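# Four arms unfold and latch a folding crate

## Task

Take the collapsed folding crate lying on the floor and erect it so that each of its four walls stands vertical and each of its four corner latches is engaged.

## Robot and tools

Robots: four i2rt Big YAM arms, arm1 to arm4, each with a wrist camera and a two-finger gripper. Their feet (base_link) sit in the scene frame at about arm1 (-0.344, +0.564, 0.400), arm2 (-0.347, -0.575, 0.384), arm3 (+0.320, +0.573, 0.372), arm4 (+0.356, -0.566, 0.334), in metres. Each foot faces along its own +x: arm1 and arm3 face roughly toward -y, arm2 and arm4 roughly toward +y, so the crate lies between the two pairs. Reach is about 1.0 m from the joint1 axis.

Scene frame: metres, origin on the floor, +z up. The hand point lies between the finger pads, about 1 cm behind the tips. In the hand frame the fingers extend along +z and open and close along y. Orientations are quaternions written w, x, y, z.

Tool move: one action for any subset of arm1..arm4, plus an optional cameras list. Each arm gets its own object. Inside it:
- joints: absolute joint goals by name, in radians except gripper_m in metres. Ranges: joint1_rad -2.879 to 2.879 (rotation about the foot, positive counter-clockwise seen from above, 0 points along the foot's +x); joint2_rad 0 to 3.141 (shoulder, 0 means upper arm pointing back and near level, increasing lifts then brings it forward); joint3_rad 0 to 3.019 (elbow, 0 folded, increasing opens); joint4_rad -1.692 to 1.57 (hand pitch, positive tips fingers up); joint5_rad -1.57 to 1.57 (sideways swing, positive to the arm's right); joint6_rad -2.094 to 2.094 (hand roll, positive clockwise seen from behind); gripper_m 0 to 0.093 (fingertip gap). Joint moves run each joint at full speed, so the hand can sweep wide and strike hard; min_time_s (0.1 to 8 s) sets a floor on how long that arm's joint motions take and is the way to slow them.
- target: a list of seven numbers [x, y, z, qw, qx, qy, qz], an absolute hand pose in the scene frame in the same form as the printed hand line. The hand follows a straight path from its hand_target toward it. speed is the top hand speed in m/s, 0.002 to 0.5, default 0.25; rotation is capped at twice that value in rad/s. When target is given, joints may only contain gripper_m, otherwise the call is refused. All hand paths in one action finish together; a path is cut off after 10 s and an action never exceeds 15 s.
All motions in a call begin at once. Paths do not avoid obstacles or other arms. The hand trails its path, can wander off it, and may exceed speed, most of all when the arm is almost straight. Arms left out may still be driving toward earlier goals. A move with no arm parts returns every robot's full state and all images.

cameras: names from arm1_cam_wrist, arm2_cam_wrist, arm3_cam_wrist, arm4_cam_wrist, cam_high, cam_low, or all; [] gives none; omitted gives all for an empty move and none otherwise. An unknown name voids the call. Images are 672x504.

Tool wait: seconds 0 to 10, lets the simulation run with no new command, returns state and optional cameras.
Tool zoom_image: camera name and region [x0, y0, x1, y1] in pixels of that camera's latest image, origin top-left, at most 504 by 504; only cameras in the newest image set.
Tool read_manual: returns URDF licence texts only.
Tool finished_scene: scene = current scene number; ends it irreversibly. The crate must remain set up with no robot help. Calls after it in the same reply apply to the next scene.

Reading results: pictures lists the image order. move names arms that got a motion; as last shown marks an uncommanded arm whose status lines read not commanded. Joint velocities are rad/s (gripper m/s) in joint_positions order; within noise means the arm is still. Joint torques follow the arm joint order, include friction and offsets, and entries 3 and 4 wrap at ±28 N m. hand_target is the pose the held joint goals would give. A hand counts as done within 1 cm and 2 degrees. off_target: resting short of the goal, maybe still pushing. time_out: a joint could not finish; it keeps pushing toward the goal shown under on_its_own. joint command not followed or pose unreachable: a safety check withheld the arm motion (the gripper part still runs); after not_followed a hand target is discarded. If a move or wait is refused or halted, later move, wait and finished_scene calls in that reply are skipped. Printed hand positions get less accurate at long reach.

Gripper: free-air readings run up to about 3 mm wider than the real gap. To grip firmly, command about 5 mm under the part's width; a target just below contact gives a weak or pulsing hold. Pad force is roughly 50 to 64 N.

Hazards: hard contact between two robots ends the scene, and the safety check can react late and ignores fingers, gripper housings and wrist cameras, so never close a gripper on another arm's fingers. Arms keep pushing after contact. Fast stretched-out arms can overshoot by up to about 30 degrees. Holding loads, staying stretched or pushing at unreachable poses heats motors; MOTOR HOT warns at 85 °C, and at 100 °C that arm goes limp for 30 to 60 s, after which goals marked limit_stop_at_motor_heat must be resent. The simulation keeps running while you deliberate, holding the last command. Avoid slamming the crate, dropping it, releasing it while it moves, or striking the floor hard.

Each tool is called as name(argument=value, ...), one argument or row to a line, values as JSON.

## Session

move(
  arm1={"target": [-0.12, 0.14, 0.58, 0, 0.7071, 0.7071, 0], "speed": 0.4, "joints": {"gripper_m": 0.05}},
  arm2={"target": [-0.26, -0.2, 0.58, 0, 0.7071, -0.7071, 0], "speed": 0.4, "joints": {"gripper_m": 0.05}},
  arm3={"target": [0.26, 0.2, 0.58, 0, 0.7071, 0.7071, 0], "speed": 0.4, "joints": {"gripper_m": 0.05}},
  arm4={"target": [0.12, -0.14, 0.58, 0, 0.7071, -0.7071, 0], "speed": 0.4, "joints": {"gripper_m": 0.05}},
  cameras=["all"],
)

zoom_image(
  camera="cam_high",
  region=[220, 200, 460, 420],
)

zoom_image(
  camera="arm1_cam_wrist",
  region=[100, 0, 450, 250],
)

zoom_image(
  camera="arm4_cam_wrist",
  region=[100, 0, 450, 250],
)

Scene clock: 3.20 s.
Joint torques (N m): arm1=[-0.44 -16.85 11.51 0.13 0.16 0.2] | arm2=[0.79 -12.1 9.88 -0.1 -0.14 -0.12] | arm3=[-1.26 -9.11 9.22 0.62 -0.05 0.15] | arm4=[1.55 -14.1 13.76 -0.62 -0.13 0.27]
Motor temperatures (°C): arm1=[26 28 28 23 26 23 24] | arm2=[23 24 24 24 27 26 24] | arm3=[26 25 27 23 26 23 27] | arm4=[24 26 26 29 27 25 26]
Heat: arm1: hottest joint2_rad 28 °C; arm2: hottest joint5_rad 27 °C; arm3: hottest joint3_rad 27 °C; arm4: hottest joint4_rad 29 °C.
move: arm1 off_target; arm2 off_target; arm3 off_target; arm4 off_target
Joint velocities: within noise
arm1.joint_positions: joint1_rad=+0.303 joint2_rad=+1.620 joint3_rad=+1.356 joint4_rad=-1.361 joint5_rad=-0.015 joint6_rad=+0.467 gripper_m=+0.05007
arm1.joint_status: all done
arm1.hand: x=-0.1242 y=+0.1565 z=+0.5592 quat_wxyz=(+0.024, -0.700, -0.714, -0.011)
arm1.hand_target: x=-0.1196 y=+0.1424 z=+0.5773 quat_wxyz=(+0.004, -0.706, -0.708, -0.005)
arm1.hand_status: off_target (0.027 m and 3.2 deg from the pose sent, 0.451 m and 101.1 deg at the start)
arm2.joint_positions: joint1_rad=-0.094 joint2_rad=+1.375 joint3_rad=+1.134 joint4_rad=-1.378 joint5_rad=+0.005 joint6_rad=-0.213 gripper_m=+0.05013
arm2.joint_status: all done
arm2.hand: x=-0.2602 y=-0.2115 z=+0.5608 quat_wxyz=(+0.019, +0.701, -0.713, +0.015)
arm2.hand_target: x=-0.2618 y=-0.2005 z=+0.5788 quat_wxyz=(+0.002, +0.707, -0.707, +0.003)
arm2.hand_status: off_target (0.022 m and 2.9 deg from the pose sent, 0.361 m and 59.2 deg at the start)
arm3.joint_positions: joint1_rad=+0.063 joint2_rad=+1.341 joint3_rad=+1.159 joint4_rad=-1.434 joint5_rad=+0.005 joint6_rad=-0.160 gripper_m=+0.05013
arm3.joint_status: all done
arm3.hand: x=+0.2629 y=+0.2117 z=+0.5691 quat_wxyz=(+0.014, -0.704, -0.709, -0.018)
arm3.hand_target: x=+0.2582 y=+0.2007 z=+0.5781 quat_wxyz=(+0.003, -0.711, -0.703, -0.006)
arm3.hand_status: off_target (0.016 m and 2.7 deg from the pose sent, 0.388 m and 75.4 deg at the start)
arm4.joint_positions: joint1_rad=+0.303 joint2_rad=+1.608 joint3_rad=+1.526 joint4_rad=-1.532 joint5_rad=-0.001 joint6_rad=+0.490 gripper_m=+0.05007
arm4.joint_status: all done
arm4.hand: x=+0.1248 y=-0.1529 z=+0.5617 quat_wxyz=(+0.007, +0.714, -0.700, +0.021)
arm4.hand_target: x=+0.1224 y=-0.1413 z=+0.5777 quat_wxyz=(+0.003, +0.705, -0.709, +0.004)
arm4.hand_status: off_target (0.023 m and 2.8 deg from the pose sent, 0.426 m and 72.1 deg at the start)
pictures: arm1_cam_wrist, arm2_cam_wrist, arm3_cam_wrist, arm4_cam_wrist, cam_high, cam_low

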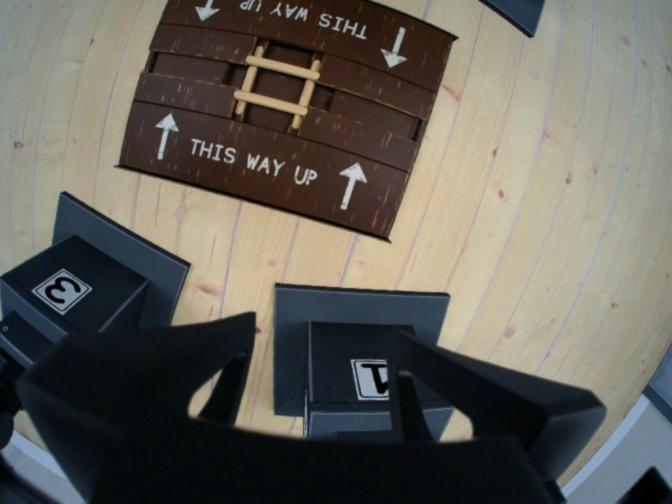

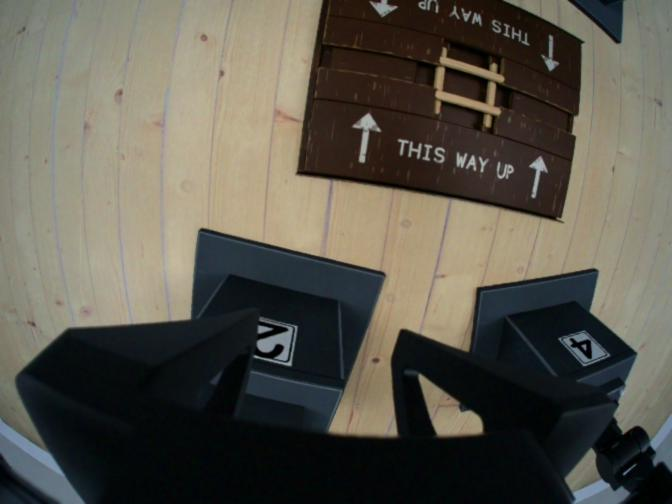

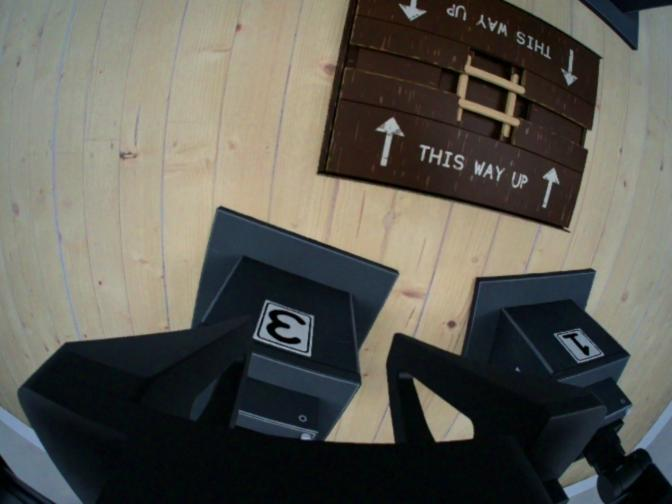

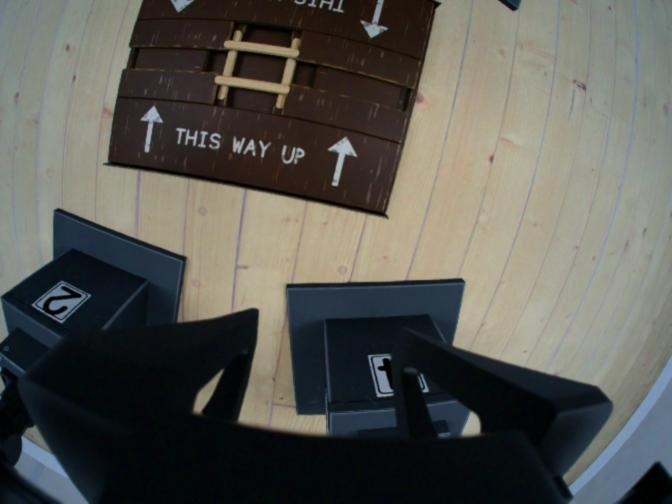

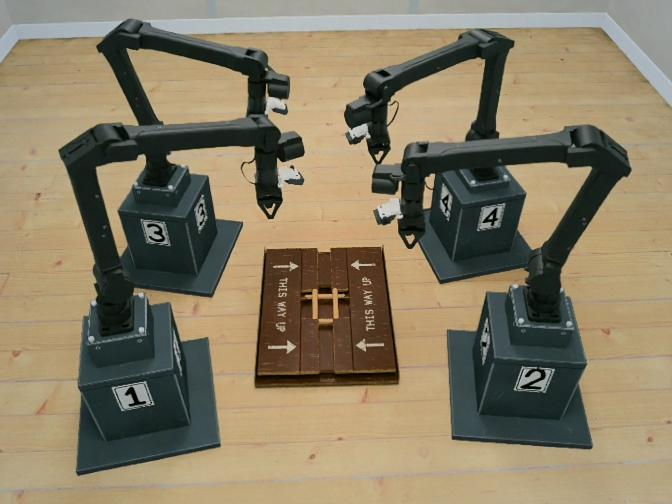

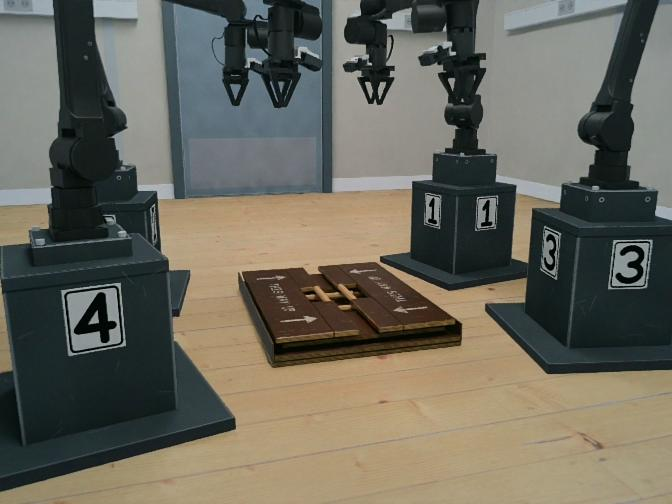

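Scaled by 2.100 from the camera's image (finer frame: 960x720).

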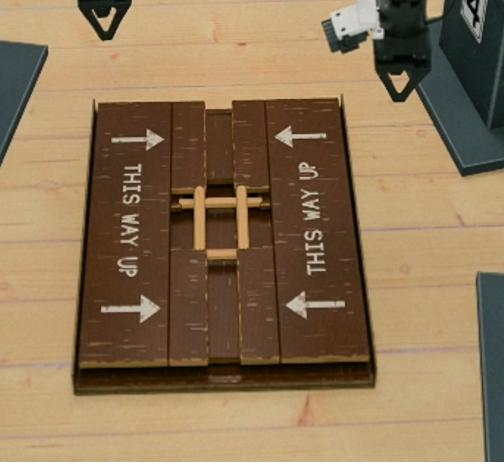

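Scaled by 1.440 from the camera's image (finer frame: 960x720).

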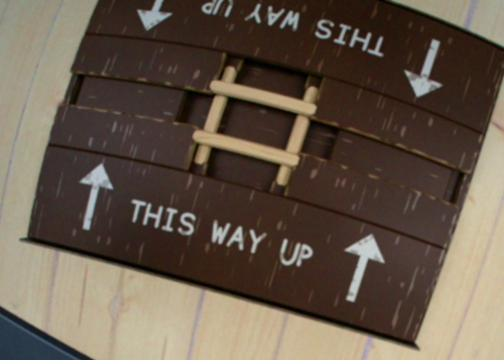

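Scaled by 1.440 from the camera's image (finer frame: 960x720).

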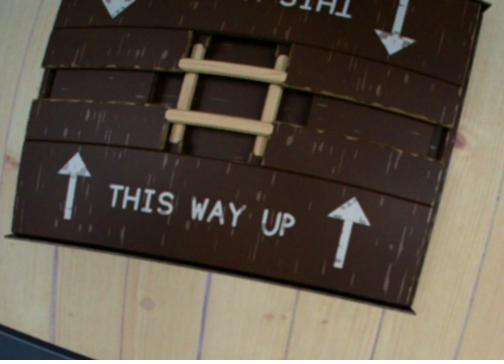

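zoom_image(
  camera="arm2_cam_wrist",
  region=[310, 0, 610, 230],
)

zoom_image(
  camera="arm3_cam_wrist",
  region=[310, 0, 610, 230],
)

move(
  arm1={"target": [0.0075, 0.033, 0.16, 0, 0.0533, 0.9986, 0], "speed": 0.4},
  arm4={"target": [-0.0335, -0.16, 0.33, 0, 1, 0.002, 0], "speed": 0.4},
)

move(
  arm1={"target": [0.0075, 0.033, 0.060, 0, 0.0533, 0.9986, 0], "speed": 0.2},
)

move(
  arm1={"joints": {"gripper_m": 0.004}},
  cameras=["arm1_cam_wrist"],
)

Scaled by 1.680 from the camera's image (finer frame: 960x720).

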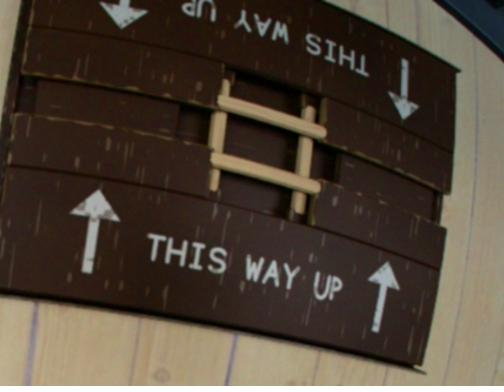

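Scaled by 1.680 from the camera's image (finer frame: 960x720).

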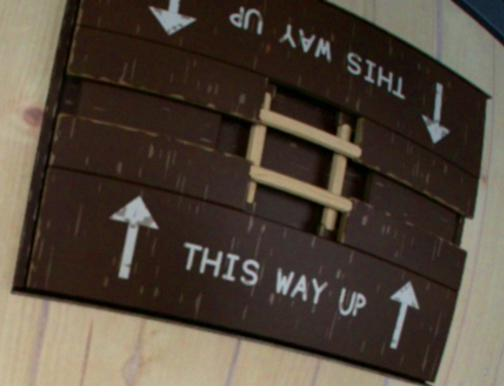

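Scene clock: 37.30 s.
Joint torques (N m): arm1=[0.44 -25.99 7.86 0.12 -0.01 -0.02] | arm2=[0.73 -12.28 9.63 -0.09 -0.14 -0.13] | arm3=[-1.9 -9.47 9.31 0.49 -0.03 0.15] | arm4=[2.02 -17.67 8.98 0.32 -0.11 -0.11]
Motor temperatures (°C): arm1=[26 29 31 23 26 23 24] | arm2=[23 25 27 24 27 26 24] | arm3=[26 25 32 23 26 23 27] | arm4=[24 27 31 29 26 25 26]
Heat: arm1: hottest joint3_rad 31 °C; arm2: hottest joint3_rad 27 °C; arm3: hottest joint3_rad 32 °C; arm4: hottest joint3_rad 31 °C.
move: arm1 off_target; arm4 off_target
Joint velocities: within noise
arm1.joint_positions: joint1_rad=+0.399 joint2_rad=+2.536 joint3_rad=+1.686 joint4_rad=-0.741 joint5_rad=+0.004 joint6_rad=-0.857 gripper_m=+0.05007
arm1.joint_status: not commanded
arm1.hand: x=-0.0052 y=+0.0461 z=+0.1563 quat_wxyz=(+0.010, -0.065, -0.998, -0.004)
arm1.hand_target: x=+0.0064 y=+0.0376 z=+0.1597 quat_wxyz=(+0.004, -0.055, -0.998, +0.003)
arm1.hand_status: off_target (0.019 m and 1.8 deg from the pose sent, 0.438 m and 82.8 deg at the start)
arm2, arm3: as last shown
arm4.joint_positions: joint1_rad=+0.551 joint2_rad=+1.975 joint3_rad=+1.414 joint4_rad=-1.014 joint5_rad=+0.012 joint6_rad=-0.783 gripper_m=+0.05007
arm4.joint_status: not commanded
arm4.hand: x=-0.0244 y=-0.1613 z=+0.3353 quat_wxyz=(-0.003, +1.000, -0.015, +0.006)
arm4.hand_target: x=-0.0283 y=-0.1589 z=+0.3297 quat_wxyz=(-0.004, +1.000, -0.005, +0.005)
arm4.hand_status: off_target (0.011 m and 2.0 deg from the pose sent, 0.281 m and 89.1 deg at the start)
pictures: none

Scene clock: 38.77 s.
Joint torques (N m): arm1=[-0.21 -26.93 7.27 0.54 0 -0.02] | arm2=[0.73 -12.22 9.62 -0.1 -0.14 -0.13] | arm3=[-1.08 -9.05 9.22 0.61 -0.04 0.12] | arm4=[2.2 -17.26 9.02 0.29 -0.1 -0.1]
Motor temperatures (°C): arm1=[26 29 31 23 26 23 24] | arm2=[23 25 27 24 27 26 24] | arm3=[26 25 32 23 26 23 27] | arm4=[24 27 31 29 26 25 26]
Heat: arm1: hottest joint3_rad 31 °C; arm2: hottest joint3_rad 27 °C; arm3: hottest joint3_rad 32 °C; arm4: hottest joint3_rad 31 °C.
move: arm1 off_target
Joint velocities: within noise
arm1.joint_positions: joint1_rad=+0.399 joint2_rad=+2.763 joint3_rad=+1.832 joint4_rad=-0.673 joint5_rad=-0.005 joint6_rad=-0.869 gripper_m=+0.05007
arm1.joint_status: not commanded
arm1.hand: x=-0.0048 y=+0.0469 z=+0.0539 quat_wxyz=(+0.011, -0.059, -0.998, -0.012)
arm1.hand_target: x=+0.0073 y=+0.0334 z=+0.0608 quat_wxyz=(+0.000, -0.051, -0.999, +0.001)
arm1.hand_status: off_target (0.020 m and 2.0 deg from the pose sent, 0.098 m and 1.8 deg at the start)
arm2, arm3: as last shown
arm4.joint_positions: joint1_rad=+0.551 joint2_rad=+1.975 joint3_rad=+1.414 joint4_rad=-1.014 joint5_rad=+0.012 joint6_rad=-0.785 gripper_m=+0.05007
arm4.joint_status: not commanded
arm4.hand: x=-0.0244 y=-0.1613 z=+0.3353 quat_wxyz=(-0.003, +1.000, -0.014, +0.006)
arm4.hand_target: x=-0.0283 y=-0.1589 z=+0.3297 quat_wxyz=(-0.004, +1.000, -0.004, +0.005)
arm4.hand_status: not commanded
pictures: none

Scene clock: 39.50 s.
Joint torques (N m): arm1=[0.44 -26.34 6.95 0.58 -0.02 -0.05] | arm2=[0.79 -12.22 9.62 -0.1 -0.14 -0.13] | arm3=[-1.26 -9 9.36 0.53 -0.03 0.15] | arm4=[2.2 -17.26 9.02 0.31 -0.1 -0.1]
Motor temperatures (°C): arm1=[26 29 31 23 26 23 24] | arm2=[23 25 27 24 27 26 24] | arm3=[26 25 32 23 26 23 27] | arm4=[24 27 31 29 26 25 26]
Heat: arm1: hottest joint3_rad 31 °C; arm2: hottest joint3_rad 27 °C; arm3: hottest joint3_rad 32 °C; arm4: hottest joint3_rad 31 °C.
move: arm1 off_target
Joint velocities: within noise
arm1.joint_positions: joint1_rad=+0.398 joint2_rad=+2.763 joint3_rad=+1.833 joint4_rad=-0.667 joint5_rad=-0.005 joint6_rad=-0.868 gripper_m=+0.01699
arm1.joint_status: gripper_m off_target (ended at +0.01702, target +0.00400)
arm1.hand: x=-0.0043 y=+0.0444 z=+0.0542 quat_wxyz=(+0.008, -0.060, -0.998, -0.009)
arm1.hand_target: x=+0.0072 y=+0.0319 z=+0.0607 quat_wxyz=(-0.002, -0.053, -0.999, +0.003)
arm1.hand_status: not commanded
arm2, arm3, arm4: as last shown

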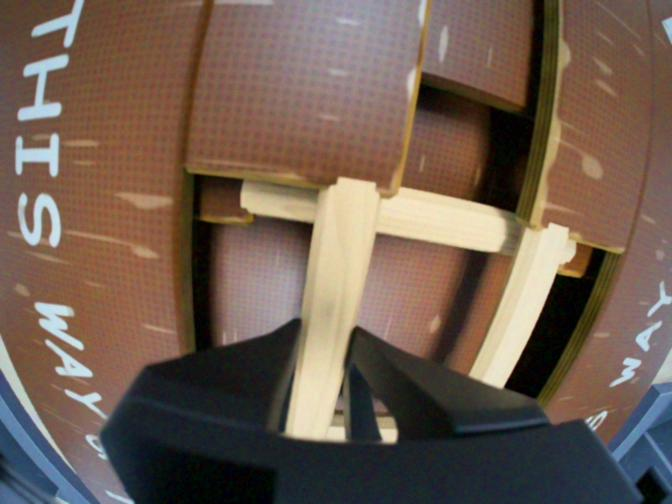

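move(
  arm1={"target": [0.0125, 0.085, 0.192, -0.0203, 0.0492, 0.9226, -0.3822], "speed": 0.28},
)

move(
  arm1={"target": [0.026, 0.222, 0.244, -0.0375, 0.0377, 0.7061, -0.7061], "speed": 0.28},
  arm4={"target": [-0.0335, -0.0065, 0.15, 0, 1, 0.002, 0], "speed": 0.3},
)

move(
  arm4={"target": [-0.0335, -0.0065, 0.059, 0, 1, 0.002, 0], "speed": 0.2},
  cameras=["arm4_cam_wrist", "cam_low"],
)

Scene clock: 71.37 s.
Joint torques (N m): arm1=[1.03 -24.64 3.29 2.43 1.12 -0.11] | arm2=[0.73 -12.22 9.62 -0.13 -0.14 -0.12] | arm3=[-1.55 -9.29 9.17 0.51 -0.04 0.17] | arm4=[1.96 -17.26 9.02 0.31 -0.1 -0.1]
Motor temperatures (°C): arm1=[26 31 31 23 26 23 25] | arm2=[23 25 28 24 27 26 24] | arm3=[26 26 34 23 26 23 27] | arm4=[24 28 30 29 26 25 26]
Heat: arm1: hottest joint2_rad 31 °C; arm2: hottest joint3_rad 28 °C; arm3: hottest joint3_rad 34 °C; arm4: hottest joint3_rad 30 °C.
move: arm1 off_target
Joint velocities: within noise
arm1.joint_positions: joint1_rad=+0.599 joint2_rad=+2.419 joint3_rad=+1.170 joint4_rad=+0.175 joint5_rad=+0.562 joint6_rad=-0.800 gripper_m=+0.01699
arm1.joint_status: not commanded
arm1.hand: x=-0.0042 y=+0.0884 z=+0.1737 quat_wxyz=(+0.029, -0.061, -0.931, +0.360)
arm1.hand_target: x=+0.0084 y=+0.0829 z=+0.1908 quat_wxyz=(+0.021, -0.053, -0.924, +0.378)
arm1.hand_status: off_target (0.025 m and 3.2 deg from the pose sent, 0.145 m and 46.0 deg at the start)
arm2, arm3, arm4: as last shown
pictures: none

Scene clock: 73.80 s.
Joint torques (N m): arm1=[3.02 -19.25 1.61 2.24 -0.43 -0.47] | arm2=[0.73 -12.22 9.63 -0.1 -0.14 -0.12] | arm3=[-1.14 -9.11 9.22 0.53 -0.03 0.17] | arm4=[1.38 -22.07 11.14 -0.61 -0.23 -0.1]
Motor temperatures (°C): arm1=[26 31 31 23 26 23 25] | arm2=[23 25 28 24 27 26 24] | arm3=[26 26 34 23 26 23 27] | arm4=[24 28 30 29 26 25 26]
Heat: arm1: hottest joint2_rad 31 °C; arm2: hottest joint3_rad 28 °C; arm3: hottest joint3_rad 34 °C; arm4: hottest joint3_rad 30 °C.
move: arm1 off_target; arm4 off_target
Joint velocities: within noise
arm1.joint_positions: joint1_rad=+0.939 joint2_rad=+2.680 joint3_rad=+0.985 joint4_rad=+1.558 joint5_rad=+1.291 joint6_rad=-1.402 gripper_m=+0.01699
arm1.joint_status: not commanded
arm1.hand: x=+0.0016 y=+0.2114 z=+0.2424 quat_wxyz=(+0.047, -0.073, -0.714, +0.694)
arm1.hand_target: x=+0.0256 y=+0.2188 z=+0.2467 quat_wxyz=(+0.041, -0.043, -0.714, +0.698)
arm1.hand_status: off_target (0.027 m and 4.5 deg from the pose sent, 0.154 m and 47.7 deg at the start; a joint's target at an end of its range on 20 of 73 steps)
arm2, arm3: as last shown
arm4.joint_positions: joint1_rad=+0.405 joint2_rad=+2.515 joint3_rad=+1.863 joint4_rad=-0.927 joint5_rad=+0.000 joint6_rad=-0.949 gripper_m=+0.05007
arm4.joint_status: not commanded
arm4.hand: x=-0.0294 y=-0.0177 z=+0.1525 quat_wxyz=(+0.003, +1.000, -0.005, +0.002)
arm4.hand_target: x=-0.0329 y=-0.0094 z=+0.1491 quat_wxyz=(+0.001, +1.000, +0.002, -0.001)
arm4.hand_status: off_target (0.012 m and 0.9 deg from the pose sent, 0.242 m and 1.9 deg at the start)
pictures: none

Scene clock: 75.23 s.
Joint torques (N m): arm1=[3.08 -19.72 1.42 2.4 -0.45 -0.46] | arm2=[0.79 -12.22 9.61 -0.12 -0.13 -0.13] | arm3=[-1.49 -9.76 9.06 0.66 -0.03 0.17] | arm4=[1.38 -23.82 10.02 -0.08 -0.15 -0.1]
Motor temperatures (°C): arm1=[26 31 31 23 26 23 25] | arm2=[23 25 28 24 27 26 24] | arm3=[26 26 34 23 26 23 27] | arm4=[24 28 30 29 26 25 26]
Heat: arm1: hottest joint2_rad 31 °C; arm2: hottest joint3_rad 28 °C; arm3: hottest joint3_rad 34 °C; arm4: hottest joint3_rad 30 °C.
move: arm4 off_target
Joint velocities: within noise
arm1, arm2, arm3: as last shown
arm4.joint_positions: joint1_rad=+0.404 joint2_rad=+2.705 joint3_rad=+1.954 joint4_rad=-0.847 joint5_rad=+0.000 joint6_rad=-0.949 gripper_m=+0.05007
arm4.joint_status: not commanded
arm4.hand: x=-0.0262 y=-0.0206 z=+0.0550 quat_wxyz=(+0.011, +1.000, -0.005, +0.008)
arm4.hand_target: x=-0.0318 y=-0.0071 z=+0.0586 quat_wxyz=(+0.000, +1.000, +0.001, +0.000)
arm4.hand_status: off_target (0.016 m and 1.8 deg from the pose sent, 0.094 m and 0.9 deg at the start)

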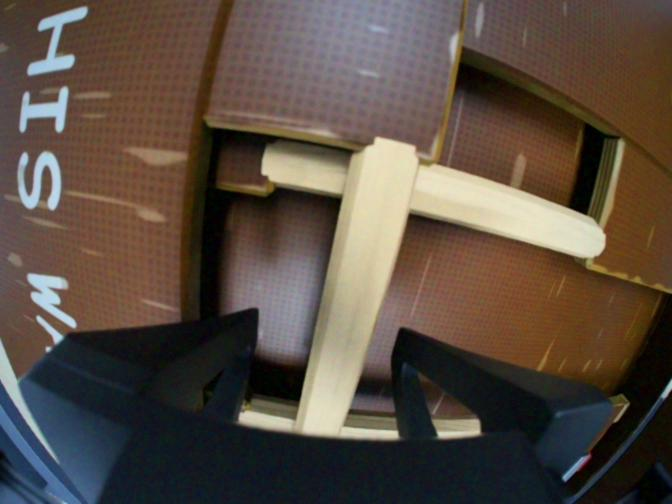

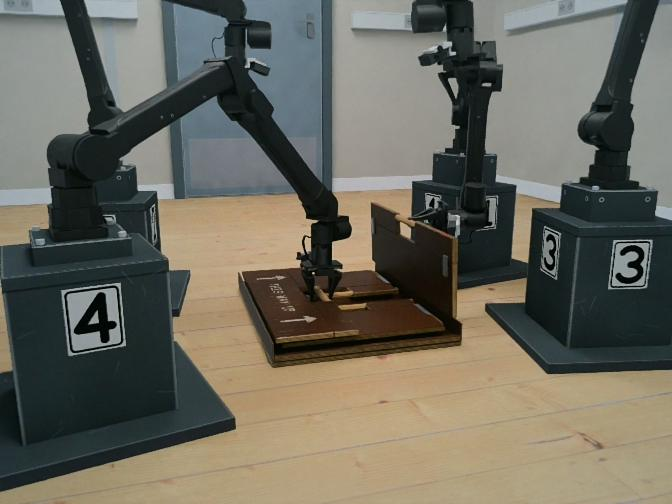

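move(
  arm4={"joints": {"gripper_m": 0.004}},
)

move(
  arm4={"target": [-0.038, -0.0575, 0.196, -0.3827, 0.9239, -0.011, -0.0046], "speed": 0.28},
  arm2={"target": [-0.20, 0.02, 0.36, 0, 0.718, -0.696, 0], "speed": 0.28},
  arm3={"target": [0.24, 0.03, 0.42, 0, 0.7106, 0.7036, 0], "speed": 0.28},
)

move(
  arm4={"target": [-0.0485, -0.189, 0.240, -0.7071, 0.7071, -0.0085, -0.0085], "speed": 0.28},
  arm2={"target": [-0.0775, 0.0207, 0.15, 0, 0.718, -0.696, 0], "speed": 0.3},
)

move(
  arm2={"target": [-0.0775, 0.0207, 0.035, 0, 0.718, -0.696, 0], "speed": 0.2},
  cameras=["arm2_cam_wrist", "cam_low", "cam_high"],
)

Scene clock: 78.90 s.
Joint torques (N m): arm1=[2.55 -19.31 1.5 2.37 -0.42 -0.49] | arm2=[0.73 -12.28 9.61 -0.1 -0.13 -0.12] | arm3=[-1.26 -9.29 9.35 0.58 -0.02 0.15] | arm4=[1.38 -23.88 9.8 -0.17 -0.15 -0.13]
Motor temperatures (°C): arm1=[26 31 31 23 26 24 25] | arm2=[23 25 28 24 27 26 24] | arm3=[26 26 34 23 26 23 27] | arm4=[24 28 30 29 26 25 26]
Heat: arm1: hottest joint2_rad 31 °C; arm2: hottest joint3_rad 28 °C; arm3: hottest joint3_rad 34 °C; arm4: hottest joint3_rad 30 °C.
move: arm4 off_target
Joint velocities: within noise
arm1, arm2, arm3: as last shown
arm4.joint_positions: joint1_rad=+0.401 joint2_rad=+2.705 joint3_rad=+1.957 joint4_rad=-0.838 joint5_rad=-0.004 joint6_rad=-0.946 gripper_m=+0.01707
arm4.joint_status: gripper_m off_target (ended at +0.01709, target +0.00400)
arm4.hand: x=-0.0274 y=-0.0167 z=+0.0558 quat_wxyz=(+0.007, +1.000, -0.008, +0.002)
arm4.hand_target: x=-0.0336 y=-0.0060 z=+0.0587 quat_wxyz=(-0.002, +1.000, +0.001, -0.004)
arm4.hand_status: not commanded
pictures: none

Scene clock: 81.17 s.
Joint torques (N m): arm1=[3.02 -20.01 1.36 2.28 -0.49 -0.42] | arm2=[-0.85 -22.24 8.85 0.36 -0.15 -0.12] | arm3=[-0.15 -14.1 9.69 0.58 0.03 0.15] | arm4=[2.55 -21.54 5.23 1.94 0.44 -0.09]
Motor temperatures (°C): arm1=[26 31 31 23 26 24 25] | arm2=[23 25 28 24 27 26 24] | arm3=[26 26 34 23 26 23 27] | arm4=[24 28 30 29 26 25 26]
Heat: arm1: hottest joint2_rad 31 °C; arm2: hottest joint3_rad 28 °C; arm3: hottest joint3_rad 34 °C; arm4: hottest joint3_rad 30 °C.
move: arm2 off_target; arm3 off_target; arm4 off_target
Joint velocities: within noise
arm1: as last shown
arm2.joint_positions: joint1_rad=-0.094 joint2_rad=+2.134 joint3_rad=+1.561 joint4_rad=-1.047 joint5_rad=+0.002 joint6_rad=-0.262 gripper_m=+0.05013
arm2.joint_status: not commanded
arm2.hand: x=-0.2113 y=-0.0008 z=+0.3438 quat_wxyz=(+0.020, +0.718, -0.695, +0.014)
arm2.hand_target: x=-0.2020 y=+0.0173 z=+0.3583 quat_wxyz=(+0.001, +0.718, -0.696, +0.000)
arm2.hand_status: off_target (0.029 m and 2.8 deg from the pose sent, 0.312 m and 3.9 deg at the start)
arm3.joint_positions: joint1_rad=+0.063 joint2_rad=+1.869 joint3_rad=+1.375 joint4_rad=-1.110 joint5_rad=+0.005 joint6_rad=-0.143 gripper_m=+0.05013
arm3.joint_status: not commanded
arm3.hand: x=+0.2390 y=+0.0537 z=+0.4149 quat_wxyz=(+0.011, -0.710, -0.704, -0.013)
arm3.hand_target: x=+0.2396 y=+0.0327 z=+0.4195 quat_wxyz=(+0.000, -0.711, -0.703, +0.000)
arm3.hand_status: off_target (0.024 m and 1.9 deg from the pose sent, 0.236 m and 2.8 deg at the start)
arm4.joint_positions: joint1_rad=+0.576 joint2_rad=+2.292 joint3_rad=+1.233 joint4_rad=+0.060 joint5_rad=+0.516 joint6_rad=-0.903 gripper_m=+0.01707
arm4.joint_status: not commanded
arm4.hand: x=-0.0288 y=-0.0578 z=+0.1816 quat_wxyz=(-0.366, +0.930, -0.018, +0.002)
arm4.hand_target: x=-0.0374 y=-0.0567 z=+0.1961 quat_wxyz=(-0.380, +0.925, -0.009, -0.004)
arm4.hand_status: off_target (0.017 m and 2.3 deg from the pose sent, 0.146 m and 45.8 deg at the start)
pictures: none

Scene clock: 83.53 s.
Joint torques (N m): arm1=[2.14 -19.72 1.57 2.35 -0.41 -0.44] | arm2=[0.38 -24.82 7.49 0.49 -0.17 -0.13] | arm3=[-0.15 -13.68 9.85 0.58 0.03 0.13] | arm4=[3.08 -15.15 4.62 2.13 -0.75 -0.11]
Motor temperatures (°C): arm1=[26 31 31 23 26 24 26] | arm2=[23 25 28 24 27 26 24] | arm3=[26 26 34 23 26 23 27] | arm4=[24 28 30 29 26 25 26]
Heat: arm1: hottest joint2_rad 31 °C; arm2: hottest joint3_rad 28 °C; arm3: hottest joint3_rad 34 °C; arm4: hottest joint3_rad 30 °C.
move: arm2 off_target; arm4 off_target
Joint velocities: within noise
arm1, arm3: as last shown
arm2.joint_positions: joint1_rad=-0.290 joint2_rad=+2.570 joint3_rad=+1.768 joint4_rad=-0.814 joint5_rad=-0.001 joint6_rad=-0.445 gripper_m=+0.05013
arm2.joint_status: not commanded
arm2.hand: x=-0.0851 y=-0.0002 z=+0.1404 quat_wxyz=(+0.021, +0.713, -0.700, +0.007)
arm2.hand_target: x=-0.0756 y=+0.0176 z=+0.1504 quat_wxyz=(+0.001, +0.715, -0.699, -0.001)
arm2.hand_status: off_target (0.024 m and 2.6 deg from the pose sent, 0.236 m and 2.8 deg at the start)
arm4.joint_positions: joint1_rad=+0.878 joint2_rad=+2.519 joint3_rad=+0.952 joint4_rad=+1.542 joint5_rad=+1.125 joint6_rad=-1.527 gripper_m=+0.01706
arm4.joint_status: not commanded
arm4.hand: x=-0.0304 y=-0.1846 z=+0.2445 quat_wxyz=(-0.703, +0.711, -0.021, +0.006)
arm4.hand_target: x=-0.0481 y=-0.1871 z=+0.2418 quat_wxyz=(-0.708, +0.706, -0.008, -0.006)
arm4.hand_status: off_target (0.019 m and 2.3 deg from the pose sent, 0.145 m and 47.1 deg at the start; a joint's target at an end of its range on 19 of 71 steps)
pictures: none

Scene clock: 84.87 s.
Joint torques (N m): arm1=[2.78 -18.84 1.51 2.25 -0.44 -0.42] | arm2=[0.38 -26.58 6.86 0.44 -0.11 -0.12] | arm3=[0.03 -14.21 9.77 0.43 0.04 0.13] | arm4=[3.08 -15.15 4.62 2.11 -0.74 -0.11]
Motor temperatures (°C): arm1=[26 31 30 23 26 24 26] | arm2=[23 26 28 24 27 26 24] | arm3=[26 26 34 23 26 23 27] | arm4=[24 28 30 29 27 25 27]
Heat: arm1: hottest joint2_rad 31 °C; arm2: hottest joint3_rad 28 °C; arm3: hottest joint3_rad 34 °C; arm4: hottest joint3_rad 30 °C.
move: arm2 off_target
Joint velocities: within noise
arm1, arm3, arm4: as last shown
arm2.joint_positions: joint1_rad=-0.286 joint2_rad=+2.820 joint3_rad=+1.929 joint4_rad=-0.720 joint5_rad=+0.000 joint6_rad=-0.446 gripper_m=+0.05012
arm2.joint_status: not commanded
arm2.hand: x=-0.0869 y=+0.0020 z=+0.0254 quat_wxyz=(+0.019, +0.716, -0.698, +0.007)
arm2.hand_target: x=-0.0800 y=+0.0217 z=+0.0365 quat_wxyz=(-0.001, +0.719, -0.695, -0.001)
arm2.hand_status: off_target (0.023 m and 2.3 deg from the pose sent, 0.108 m and 2.6 deg at the start)
pictures: arm2_cam_wrist, cam_high, cam_low

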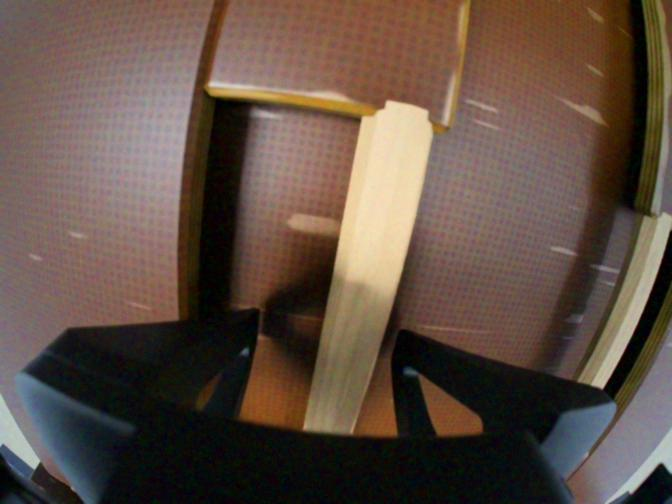

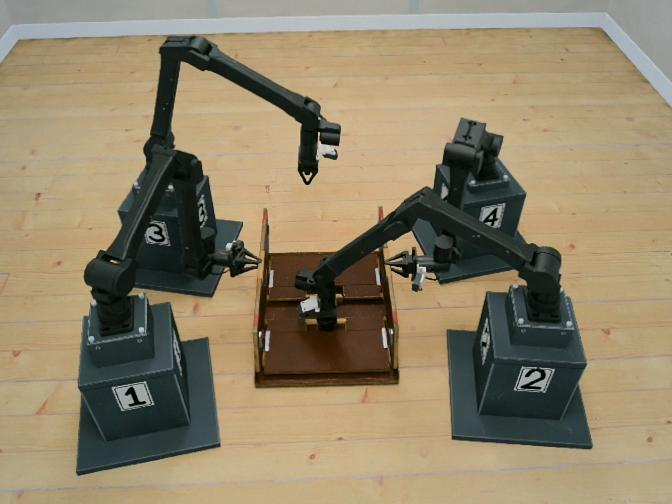

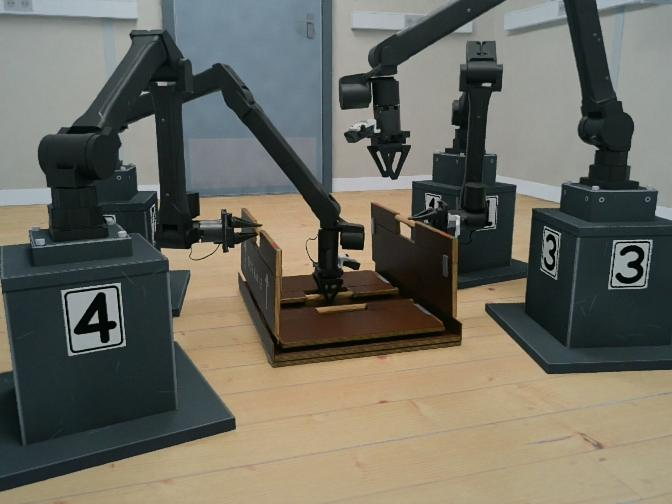

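move(
  arm2={"joints": {"gripper_m": 0.002}},
)

move(
  arm2={"target": [-0.097, 0.022, 0.140, -0.1008, 0.718, -0.682, 0.0959], "speed": 0.25},
)

move(
  arm2={"target": [-0.157, 0.022, 0.218, -0.2478, 0.6812, -0.6472, 0.2357], "speed": 0.25},
  arm3={"target": [0.023, -0.013, 0.15, 0, 0.7106, 0.7036, 0], "speed": 0.3},
)

move(
  arm3={"target": [0.023, -0.013, 0.030, 0, 0.7106, 0.7036, 0], "speed": 0.2},
  cameras=["arm3_cam_wrist", "cam_low", "cam_high"],
)

Scene clock: 89.47 s.
Joint torques (N m): arm1=[2.61 -19.43 1.37 2.37 -0.46 -0.5] | arm2=[0.32 -25.76 6.69 0.39 -0.27 -0.09] | arm3=[0.15 -14.21 9.63 0.65 0 0.11] | arm4=[3.02 -15.15 4.62 2.13 -0.75 -0.11]
Motor temperatures (°C): arm1=[26 31 30 23 26 24 26] | arm2=[23 26 28 24 27 26 24] | arm3=[26 26 33 23 26 23 27] | arm4=[24 29 30 29 27 25 27]
Heat: arm1: hottest joint2_rad 31 °C; arm2: hottest joint3_rad 28 °C; arm3: hottest joint3_rad 33 °C; arm4: hottest joint3_rad 30 °C.
move: arm2 off_target
Joint velocities: within noise
arm1, arm3, arm4: as last shown
arm2.joint_positions: joint1_rad=-0.292 joint2_rad=+2.822 joint3_rad=+1.929 joint4_rad=-0.714 joint5_rad=+0.005 joint6_rad=-0.457 gripper_m=+0.01749
arm2.joint_status: gripper_m off_target (ended at +0.01752, target +0.00200)
arm2.hand: x=-0.0823 y=+0.0007 z=+0.0244 quat_wxyz=(+0.016, +0.717, -0.697, +0.009)
arm2.hand_target: x=-0.0775 y=+0.0206 z=+0.0354 quat_wxyz=(-0.002, +0.721, -0.693, -0.001)
arm2.hand_status: not commanded
pictures: none

Scene clock: 90.63 s.
Joint torques (N m): arm1=[2.2 -19.78 1.46 2.25 -0.42 -0.43] | arm2=[2.43 -33.61 2.32 -1.17 0.74 0.07] | arm3=[-0.26 -13.86 9.81 0.62 0.02 0.17] | arm4=[2.78 -15.27 4.59 1.78 -0.87 -0.09]
Motor temperatures (°C): arm1=[26 31 30 23 26 24 26] | arm2=[23 26 28 24 27 26 24] | arm3=[26 26 33 23 26 23 27] | arm4=[24 29 30 29 27 25 27]
Heat: arm1: hottest joint2_rad 31 °C; arm2: hottest joint3_rad 28 °C; arm3: hottest joint3_rad 33 °C; arm4: hottest joint3_rad 30 °C.
move: arm2 off_target
Joint velocities: within noise
arm1.joint_positions: joint1_rad=+0.939 joint2_rad=+2.682 joint3_rad=+0.985 joint4_rad=+1.562 joint5_rad=+1.291 joint6_rad=-1.403 gripper_m=+0.01699
arm1.joint_status: not commanded
arm1.hand: x=+0.0013 y=+0.2116 z=+0.2421 quat_wxyz=(+0.047, -0.072, -0.714, +0.695)
arm1.hand_target: x=+0.0251 y=+0.2185 z=+0.2463 quat_wxyz=(+0.042, -0.043, -0.714, +0.698)
arm1.hand_status: not commanded
arm2.joint_positions: joint1_rad=-0.224 joint2_rad=+2.670 joint3_rad=+1.722 joint4_rad=-0.548 joint5_rad=+0.237 joint6_rad=-0.400 gripper_m=+0.01749
arm2.joint_status: not commanded
arm2.hand: x=-0.0853 y=+0.0009 z=+0.0739 quat_wxyz=(-0.081, +0.712, -0.691, +0.094)
arm2.hand_target: x=-0.0934 y=+0.0241 z=+0.1340 quat_wxyz=(-0.102, +0.717, -0.684, +0.092)
arm2.hand_status: off_target (0.070 m and 2.6 deg from the pose sent, 0.118 m and 16.8 deg at the start)
arm3: as last shown
arm4.joint_positions: joint1_rad=+0.881 joint2_rad=+2.521 joint3_rad=+0.952 joint4_rad=+1.549 joint5_rad=+1.129 joint6_rad=-1.530 gripper_m=+0.01706
arm4.joint_status: not commanded
arm4.hand: x=-0.0305 y=-0.1860 z=+0.2449 quat_wxyz=(-0.704, +0.710, -0.023, +0.006)
arm4.hand_target: x=-0.0475 y=-0.1867 z=+0.2418 quat_wxyz=(-0.708, +0.706, -0.009, -0.005)
arm4.hand_status: not commanded
pictures: none

Scene clock: 92.73 s.
Joint torques (N m): arm1=[1.49 -19.19 1.68 1.63 -0.91 -0.49] | arm2=[5.36 -32.09 2.52 -1.73 0.55 0.32] | arm3=[-0.5 -18.78 7.92 -0.25 -0.05 -0.03] | arm4=[2.43 -15.44 4.6 1.21 -1.45 -0.08]
Motor temperatures (°C): arm1=[26 31 30 23 26 24 26] | arm2=[23 27 28 24 27 26 25] | arm3=[26 26 33 23 26 23 27] | arm4=[24 29 29 29 27 25 27]
Heat: arm1: hottest joint2_rad 31 °C; arm2: hottest joint3_rad 28 °C; arm3: hottest joint3_rad 33 °C; arm4: hottest joint2_rad 29 °C.
move: arm2 off_target; arm3 off_target
Joint velocities: within noise
arm1.joint_positions: joint1_rad=+0.952 joint2_rad=+2.683 joint3_rad=+0.982 joint4_rad=+1.571 joint5_rad=+1.303 joint6_rad=-1.405 gripper_m=+0.01699
arm1.joint_status: not commanded
arm1.hand: x=+0.0021 y=+0.2168 z=+0.2426 quat_wxyz=(+0.047, -0.073, -0.713, +0.696)
arm1.hand_target: x=+0.0254 y=+0.2188 z=+0.2464 quat_wxyz=(+0.042, -0.042, -0.714, +0.698)
arm1.hand_status: not commanded
arm2.joint_positions: joint1_rad=-0.059 joint2_rad=+2.518 joint3_rad=+1.539 joint4_rad=-0.459 joint5_rad=+0.681 joint6_rad=-0.270 gripper_m=+0.01749
arm2.joint_status: not commanded
arm2.hand: x=-0.1204 y=+0.0019 z=+0.1568 quat_wxyz=(-0.229, +0.674, -0.656, +0.251)
arm2.hand_target: x=-0.1540 y=+0.0234 z=+0.2121 quat_wxyz=(-0.248, +0.682, -0.646, +0.237)
arm2.hand_status: off_target (0.074 m and 3.1 deg from the pose sent, 0.162 m and 25.9 deg at the start)
arm3.joint_positions: joint1_rad=-0.250 joint2_rad=+2.526 joint3_rad=+1.763 joint4_rad=-0.813 joint5_rad=+0.002 joint6_rad=-0.445 gripper_m=+0.05013
arm3.joint_status: not commanded
arm3.hand: x=+0.0306 y=-0.0029 z=+0.1527 quat_wxyz=(+0.001, -0.714, -0.700, -0.003)
arm3.hand_target: x=+0.0269 y=-0.0109 z=+0.1493 quat_wxyz=(-0.002, -0.711, -0.703, -0.001)
arm3.hand_status: off_target (0.013 m and 0.7 deg from the pose sent, 0.348 m and 1.9 deg at the start)
arm4.joint_positions: joint1_rad=+0.893 joint2_rad=+2.522 joint3_rad=+0.951 joint4_rad=+1.562 joint5_rad=+1.146 joint6_rad=-1.536 gripper_m=+0.01706
arm4.joint_status: not commanded
arm4.hand: x=-0.0314 y=-0.1912 z=+0.2458 quat_wxyz=(-0.706, +0.708, -0.025, +0.007)
arm4.hand_target: x=-0.0505 y=-0.1900 z=+0.2422 quat_wxyz=(-0.708, +0.706, -0.004, -0.006)
arm4.hand_status: not commanded
pictures: none

Scene clock: 94.13 s.
Joint torques (N m): arm1=[1.26 -20.07 1.68 1.78 -0.96 -0.43] | arm2=[5.36 -32.15 2.52 -1.76 0.56 0.32] | arm3=[-0.79 -19.25 7.17 0.54 0.07 -0.06] | arm4=[2.37 -15.44 4.6 1.21 -1.45 -0.08]
Motor temperatures (°C): arm1=[26 31 30 23 26 24 26] | arm2=[23 27 28 24 27 26 25] | arm3=[26 26 33 23 26 23 27] | arm4=[24 29 29 29 27 25 27]
Heat: arm1: hottest joint2_rad 31 °C; arm2: hottest joint3_rad 28 °C; arm3: hottest joint3_rad 33 °C; arm4: hottest joint2_rad 29 °C.
move: arm3 off_target
Joint velocities: within noise
arm1, arm2, arm4: as last shown
arm3.joint_positions: joint1_rad=-0.244 joint2_rad=+2.776 joint3_rad=+1.928 joint4_rad=-0.731 joint5_rad=+0.003 joint6_rad=-0.451 gripper_m=+0.05011
arm3.joint_status: not commanded
arm3.hand: x=+0.0321 y=-0.0088 z=+0.0387 quat_wxyz=(+0.002, -0.710, -0.704, -0.005)
arm3.hand_target: x=+0.0274 y=-0.0133 z=+0.0297 quat_wxyz=(+0.000, -0.708, -0.706, +0.000)
arm3.hand_status: off_target (0.013 m and 0.6 deg from the pose sent, 0.123 m and 0.7 deg at the start)
pictures: arm3_cam_wrist, cam_high, cam_low

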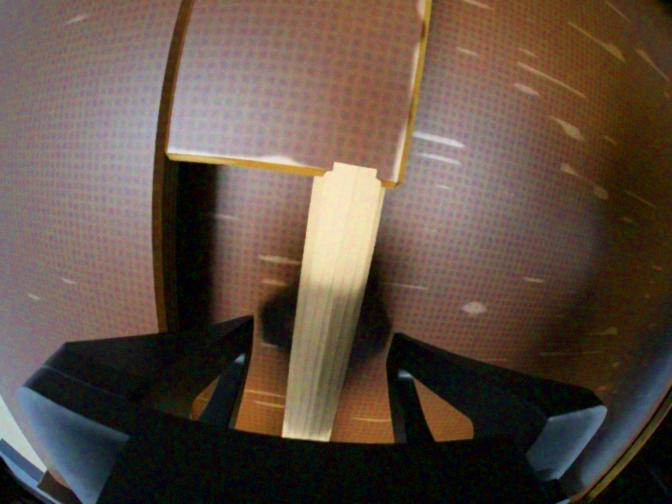

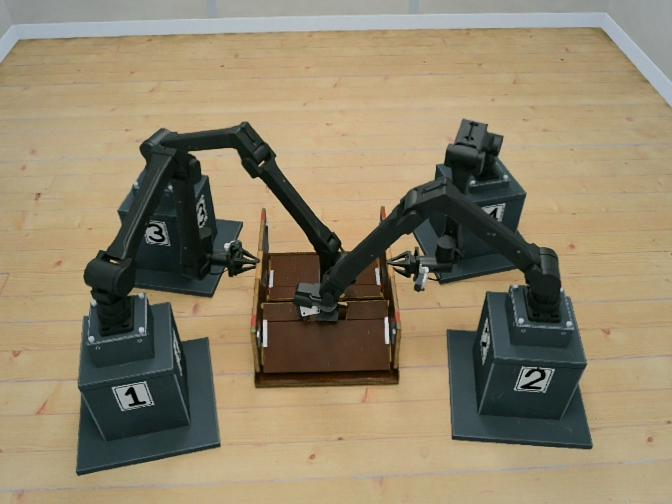

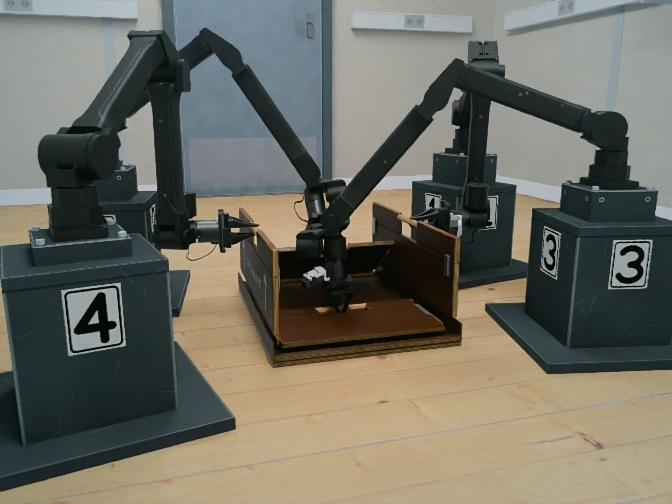

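move(
  arm3={"joints": {"gripper_m": 0.002}},
  arm1={"target": [0.0255, 0.229, 0.2465, 0.042, -0.042, -0.714, 0.698], "speed": 0.1},
  arm4={"target": [-0.0505, -0.199, 0.2422, -0.708, 0.706, -0.004, -0.006], "speed": 0.1},
)

move(
  arm2={"target": [-0.228, 0.021, 0.255, -0.373, 0.6213, -0.5903, 0.3549], "speed": 0.25},
  arm3={"target": [0.045, -0.013, 0.150, -0.1234, 0.6998, 0.6929, -0.1221], "speed": 0.25},
)

move(
  arm2={"target": [-0.285, 0.016, 0.258, -0.4558, 0.5634, -0.5353, 0.4336], "speed": 0.2},
  arm3={"target": [0.115, -0.017, 0.235, -0.2547, 0.6634, 0.6569, -0.2522], "speed": 0.25},
  cameras=["cam_low", "cam_high"],
)

zoom_image(
  camera="cam_high",
  region=[230, 190, 440, 400],
)

Scene clock: 99.87 s.
Joint torques (N m): arm1=[2.96 -20.31 0.72 1.66 -0.28 -0.32] | arm2=[3.78 -30.1 3.55 -1.06 0.19 0.16] | arm3=[-0.85 -19.02 7.23 0.84 0.29 -0.02] | arm4=[3.14 -15.79 3.47 1.21 -0.96 0.01]
Motor temperatures (°C): arm1=[26 31 30 23 26 24 26] | arm2=[23 27 28 24 27 26 25] | arm3=[26 26 33 23 26 23 27] | arm4=[24 29 29 29 28 25 27]
Heat: arm1: hottest joint2_rad 31 °C; arm2: hottest joint3_rad 28 °C; arm3: hottest joint3_rad 33 °C; arm4: hottest joint2_rad 29 °C.
move: arm1 off_target; arm3 off_target; arm4 off_target
Joint velocities: within noise
arm1.joint_positions: joint1_rad=+0.953 joint2_rad=+2.683 joint3_rad=+0.982 joint4_rad=+1.569 joint5_rad=+1.309 joint6_rad=-1.405 gripper_m=+0.01699
arm1.joint_status: not commanded
arm1.hand: x=+0.0016 y=+0.2175 z=+0.2425 quat_wxyz=(+0.049, -0.074, -0.713, +0.696)
arm1.hand_target: x=+0.0247 y=+0.2289 z=+0.2464 quat_wxyz=(+0.042, -0.042, -0.715, +0.697)
arm1.hand_status: off_target (0.027 m and 3.8 deg from the pose sent, 0.027 m and 3.6 deg at the start)
arm2.joint_positions: joint1_rad=-0.042 joint2_rad=+2.495 joint3_rad=+1.525 joint4_rad=-0.479 joint5_rad=+0.695 joint6_rad=-0.254 gripper_m=+0.01749
arm2.joint_status: not commanded
arm2.hand: x=-0.1290 y=+0.0020 z=+0.1680 quat_wxyz=(-0.232, +0.674, -0.653, +0.256)
arm2.hand_target: x=-0.1533 y=+0.0230 z=+0.2124 quat_wxyz=(-0.249, +0.681, -0.646, +0.239)
arm2.hand_status: not commanded
arm3.joint_positions: joint1_rad=-0.248 joint2_rad=+2.776 joint3_rad=+1.928 joint4_rad=-0.741 joint5_rad=-0.012 joint6_rad=-0.457 gripper_m=+0.01682
arm3.joint_status: gripper_m off_target (ended at +0.01685, target +0.00200)
arm3.hand: x=+0.0329 y=-0.0066 z=+0.0388 quat_wxyz=(-0.004, -0.709, -0.705, -0.011)
arm3.hand_target: x=+0.0261 y=-0.0122 z=+0.0297 quat_wxyz=(-0.004, -0.708, -0.706, -0.002)
arm3.hand_status: not commanded
arm4.joint_positions: joint1_rad=+0.895 joint2_rad=+2.522 joint3_rad=+0.951 joint4_rad=+1.562 joint5_rad=+1.151 joint6_rad=-1.538 gripper_m=+0.01706
arm4.joint_status: not commanded
arm4.hand: x=-0.0312 y=-0.1919 z=+0.2458 quat_wxyz=(-0.706, +0.708, -0.026, +0.009)
arm4.hand_target: x=-0.0476 y=-0.1961 z=+0.2426 quat_wxyz=(-0.706, +0.708, -0.007, -0.003)
arm4.hand_status: off_target (0.021 m and 3.0 deg from the pose sent, 0.021 m and 2.9 deg at the start; a joint's target at an end of its range on 26 of 26 steps)
pictures: none

Scene clock: 101.47 s.
Joint torques (N m): arm1=[3.6 -19.72 0.73 1.62 -0.39 -0.32] | arm2=[3.96 -26.81 4.92 -0.99 0.28 0.27] | arm3=[-0.09 -22.95 3.64 0.21 0.55 -0.01] | arm4=[3.02 -15.79 3.45 1.21 -1.03 0.02]
Motor temperatures (°C): arm1=[26 31 30 23 26 24 26] | arm2=[23 28 28 24 27 26 25] | arm3=[26 26 33 23 26 23 27] | arm4=[24 29 29 29 28 25 27]
Heat: arm1: hottest joint2_rad 31 °C; arm2: hottest joint2_rad 28 °C; arm3: hottest joint3_rad 33 °C; arm4: hottest joint2_rad 29 °C.
move: arm2 off_target; arm3 off_target
Joint velocities: within noise
arm1.joint_positions: joint1_rad=+0.955 joint2_rad=+2.683 joint3_rad=+0.982 joint4_rad=+1.569 joint5_rad=+1.311 joint6_rad=-1.405 gripper_m=+0.01699
arm1.joint_status: not commanded
arm1.hand: x=+0.0019 y=+0.2181 z=+0.2425 quat_wxyz=(+0.049, -0.074, -0.713, +0.696)
arm1.hand_target: x=+0.0249 y=+0.2290 z=+0.2464 quat_wxyz=(+0.042, -0.042, -0.715, +0.697)
arm1.hand_status: not commanded
arm2.joint_positions: joint1_rad=+0.149 joint2_rad=+2.483 joint3_rad=+1.524 joint4_rad=-0.648 joint5_rad=+1.085 joint6_rad=-0.006 gripper_m=+0.01749
arm2.joint_status: not commanded
arm2.hand: x=-0.1993 y=+0.0035 z=+0.2254 quat_wxyz=(-0.356, +0.617, -0.593, +0.375)
arm2.hand_target: x=-0.2269 y=+0.0216 z=+0.2535 quat_wxyz=(-0.372, +0.622, -0.591, +0.354)
arm2.hand_status: off_target (0.045 m and 3.1 deg from the pose sent, 0.133 m and 21.9 deg at the start)
arm3.joint_positions: joint1_rad=-0.136 joint2_rad=+2.552 joint3_rad=+1.661 joint4_rad=-0.580 joint5_rad=+0.327 joint6_rad=-0.351 gripper_m=+0.01682
arm3.joint_status: not commanded
arm3.hand: x=+0.0482 y=-0.0062 z=+0.1207 quat_wxyz=(+0.126, -0.703, -0.691, +0.112)
arm3.hand_target: x=+0.0456 y=-0.0168 z=+0.1488 quat_wxyz=(+0.122, -0.700, -0.692, +0.127)
arm3.hand_status: off_target (0.030 m and 1.2 deg from the pose sent, 0.112 m and 21.2 deg at the start)
arm4.joint_positions: joint1_rad=+0.896 joint2_rad=+2.522 joint3_rad=+0.951 joint4_rad=+1.562 joint5_rad=+1.152 joint6_rad=-1.538 gripper_m=+0.01706
arm4.joint_status: not commanded
arm4.hand: x=-0.0315 y=-0.1925 z=+0.2458 quat_wxyz=(-0.706, +0.708, -0.026, +0.009)
arm4.hand_target: x=-0.0478 y=-0.1963 z=+0.2426 quat_wxyz=(-0.706, +0.708, -0.006, -0.003)
arm4.hand_status: not commanded
pictures: none

Scene clock: 103.63 s.
Joint torques (N m): arm1=[3.14 -20.25 0.73 1.57 -0.43 -0.31] | arm2=[4.66 -24.64 5.03 -1.73 0.58 0.52] | arm3=[0.67 -23.41 3.81 -0.83 0.71 -0.01] | arm4=[3.02 -15.79 3.45 1.21 -1.04 0.01]
Motor temperatures (°C): arm1=[26 31 30 23 26 24 26] | arm2=[23 28 27 24 27 26 25] | arm3=[26 27 33 23 26 23 27] | arm4=[24 29 29 29 28 25 27]
Heat: arm1: hottest joint2_rad 31 °C; arm2: hottest joint2_rad 28 °C; arm3: hottest joint3_rad 33 °C; arm4: hottest joint2_rad 29 °C.
move: arm2 off_target; arm3 off_target
Joint velocities: within noise
arm1, arm4: as last shown
arm1.hand_target: x=+0.0249 y=+0.2289 z=+0.2464 quat_wxyz=(+0.042, -0.042, -0.715, +0.697)
arm2.joint_positions: joint1_rad=+0.265 joint2_rad=+2.627 joint3_rad=+1.733 joint4_rad=-1.222 joint5_rad=+1.323 joint6_rad=+0.519 gripper_m=+0.01749
arm2.joint_status: not commanded
arm2.hand: x=-0.2512 y=+0.0055 z=+0.2447 quat_wxyz=(-0.435, +0.560, -0.539, +0.454)
arm2.hand_target: x=-0.2830 y=+0.0156 z=+0.2577 quat_wxyz=(-0.455, +0.564, -0.535, +0.434)
arm2.hand_status: off_target (0.038 m and 3.3 deg from the pose sent, 0.093 m and 16.1 deg at the start)
arm3.joint_positions: joint1_rad=+0.042 joint2_rad=+2.415 joint3_rad=+1.512 joint4_rad=-0.561 joint5_rad=+0.724 joint6_rad=-0.178 gripper_m=+0.01682
arm3.joint_status: not commanded
arm3.hand: x=+0.1016 y=-0.0054 z=+0.1989 quat_wxyz=(+0.261, -0.673, -0.649, +0.242)
arm3.hand_target: x=+0.1075 y=-0.0153 z=+0.2335 quat_wxyz=(+0.256, -0.666, -0.653, +0.252)
arm3.hand_status: off_target (0.040 m and 1.9 deg from the pose sent, 0.133 m and 22.7 deg at the start)
arm4.hand_target: x=-0.0478 y=-0.1962 z=+0.2426 quat_wxyz=(-0.706, +0.708, -0.006, -0.003)
pictures: cam_high, cam_low

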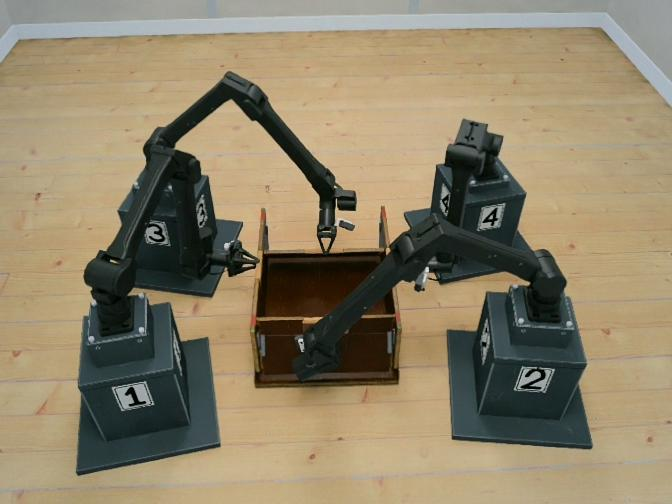

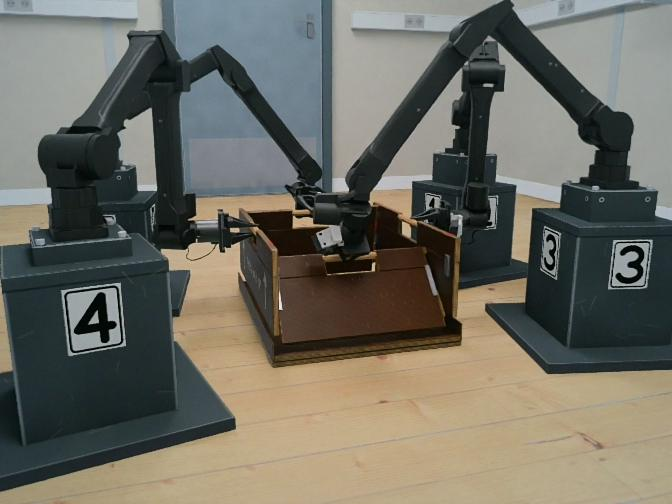

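Scaled by 2.400 from the camera's image (finer frame: 960x720).

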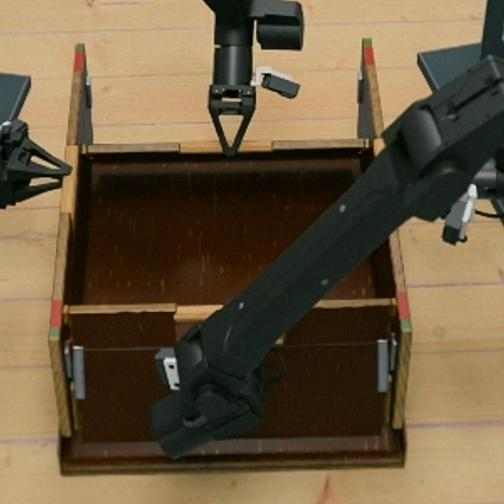

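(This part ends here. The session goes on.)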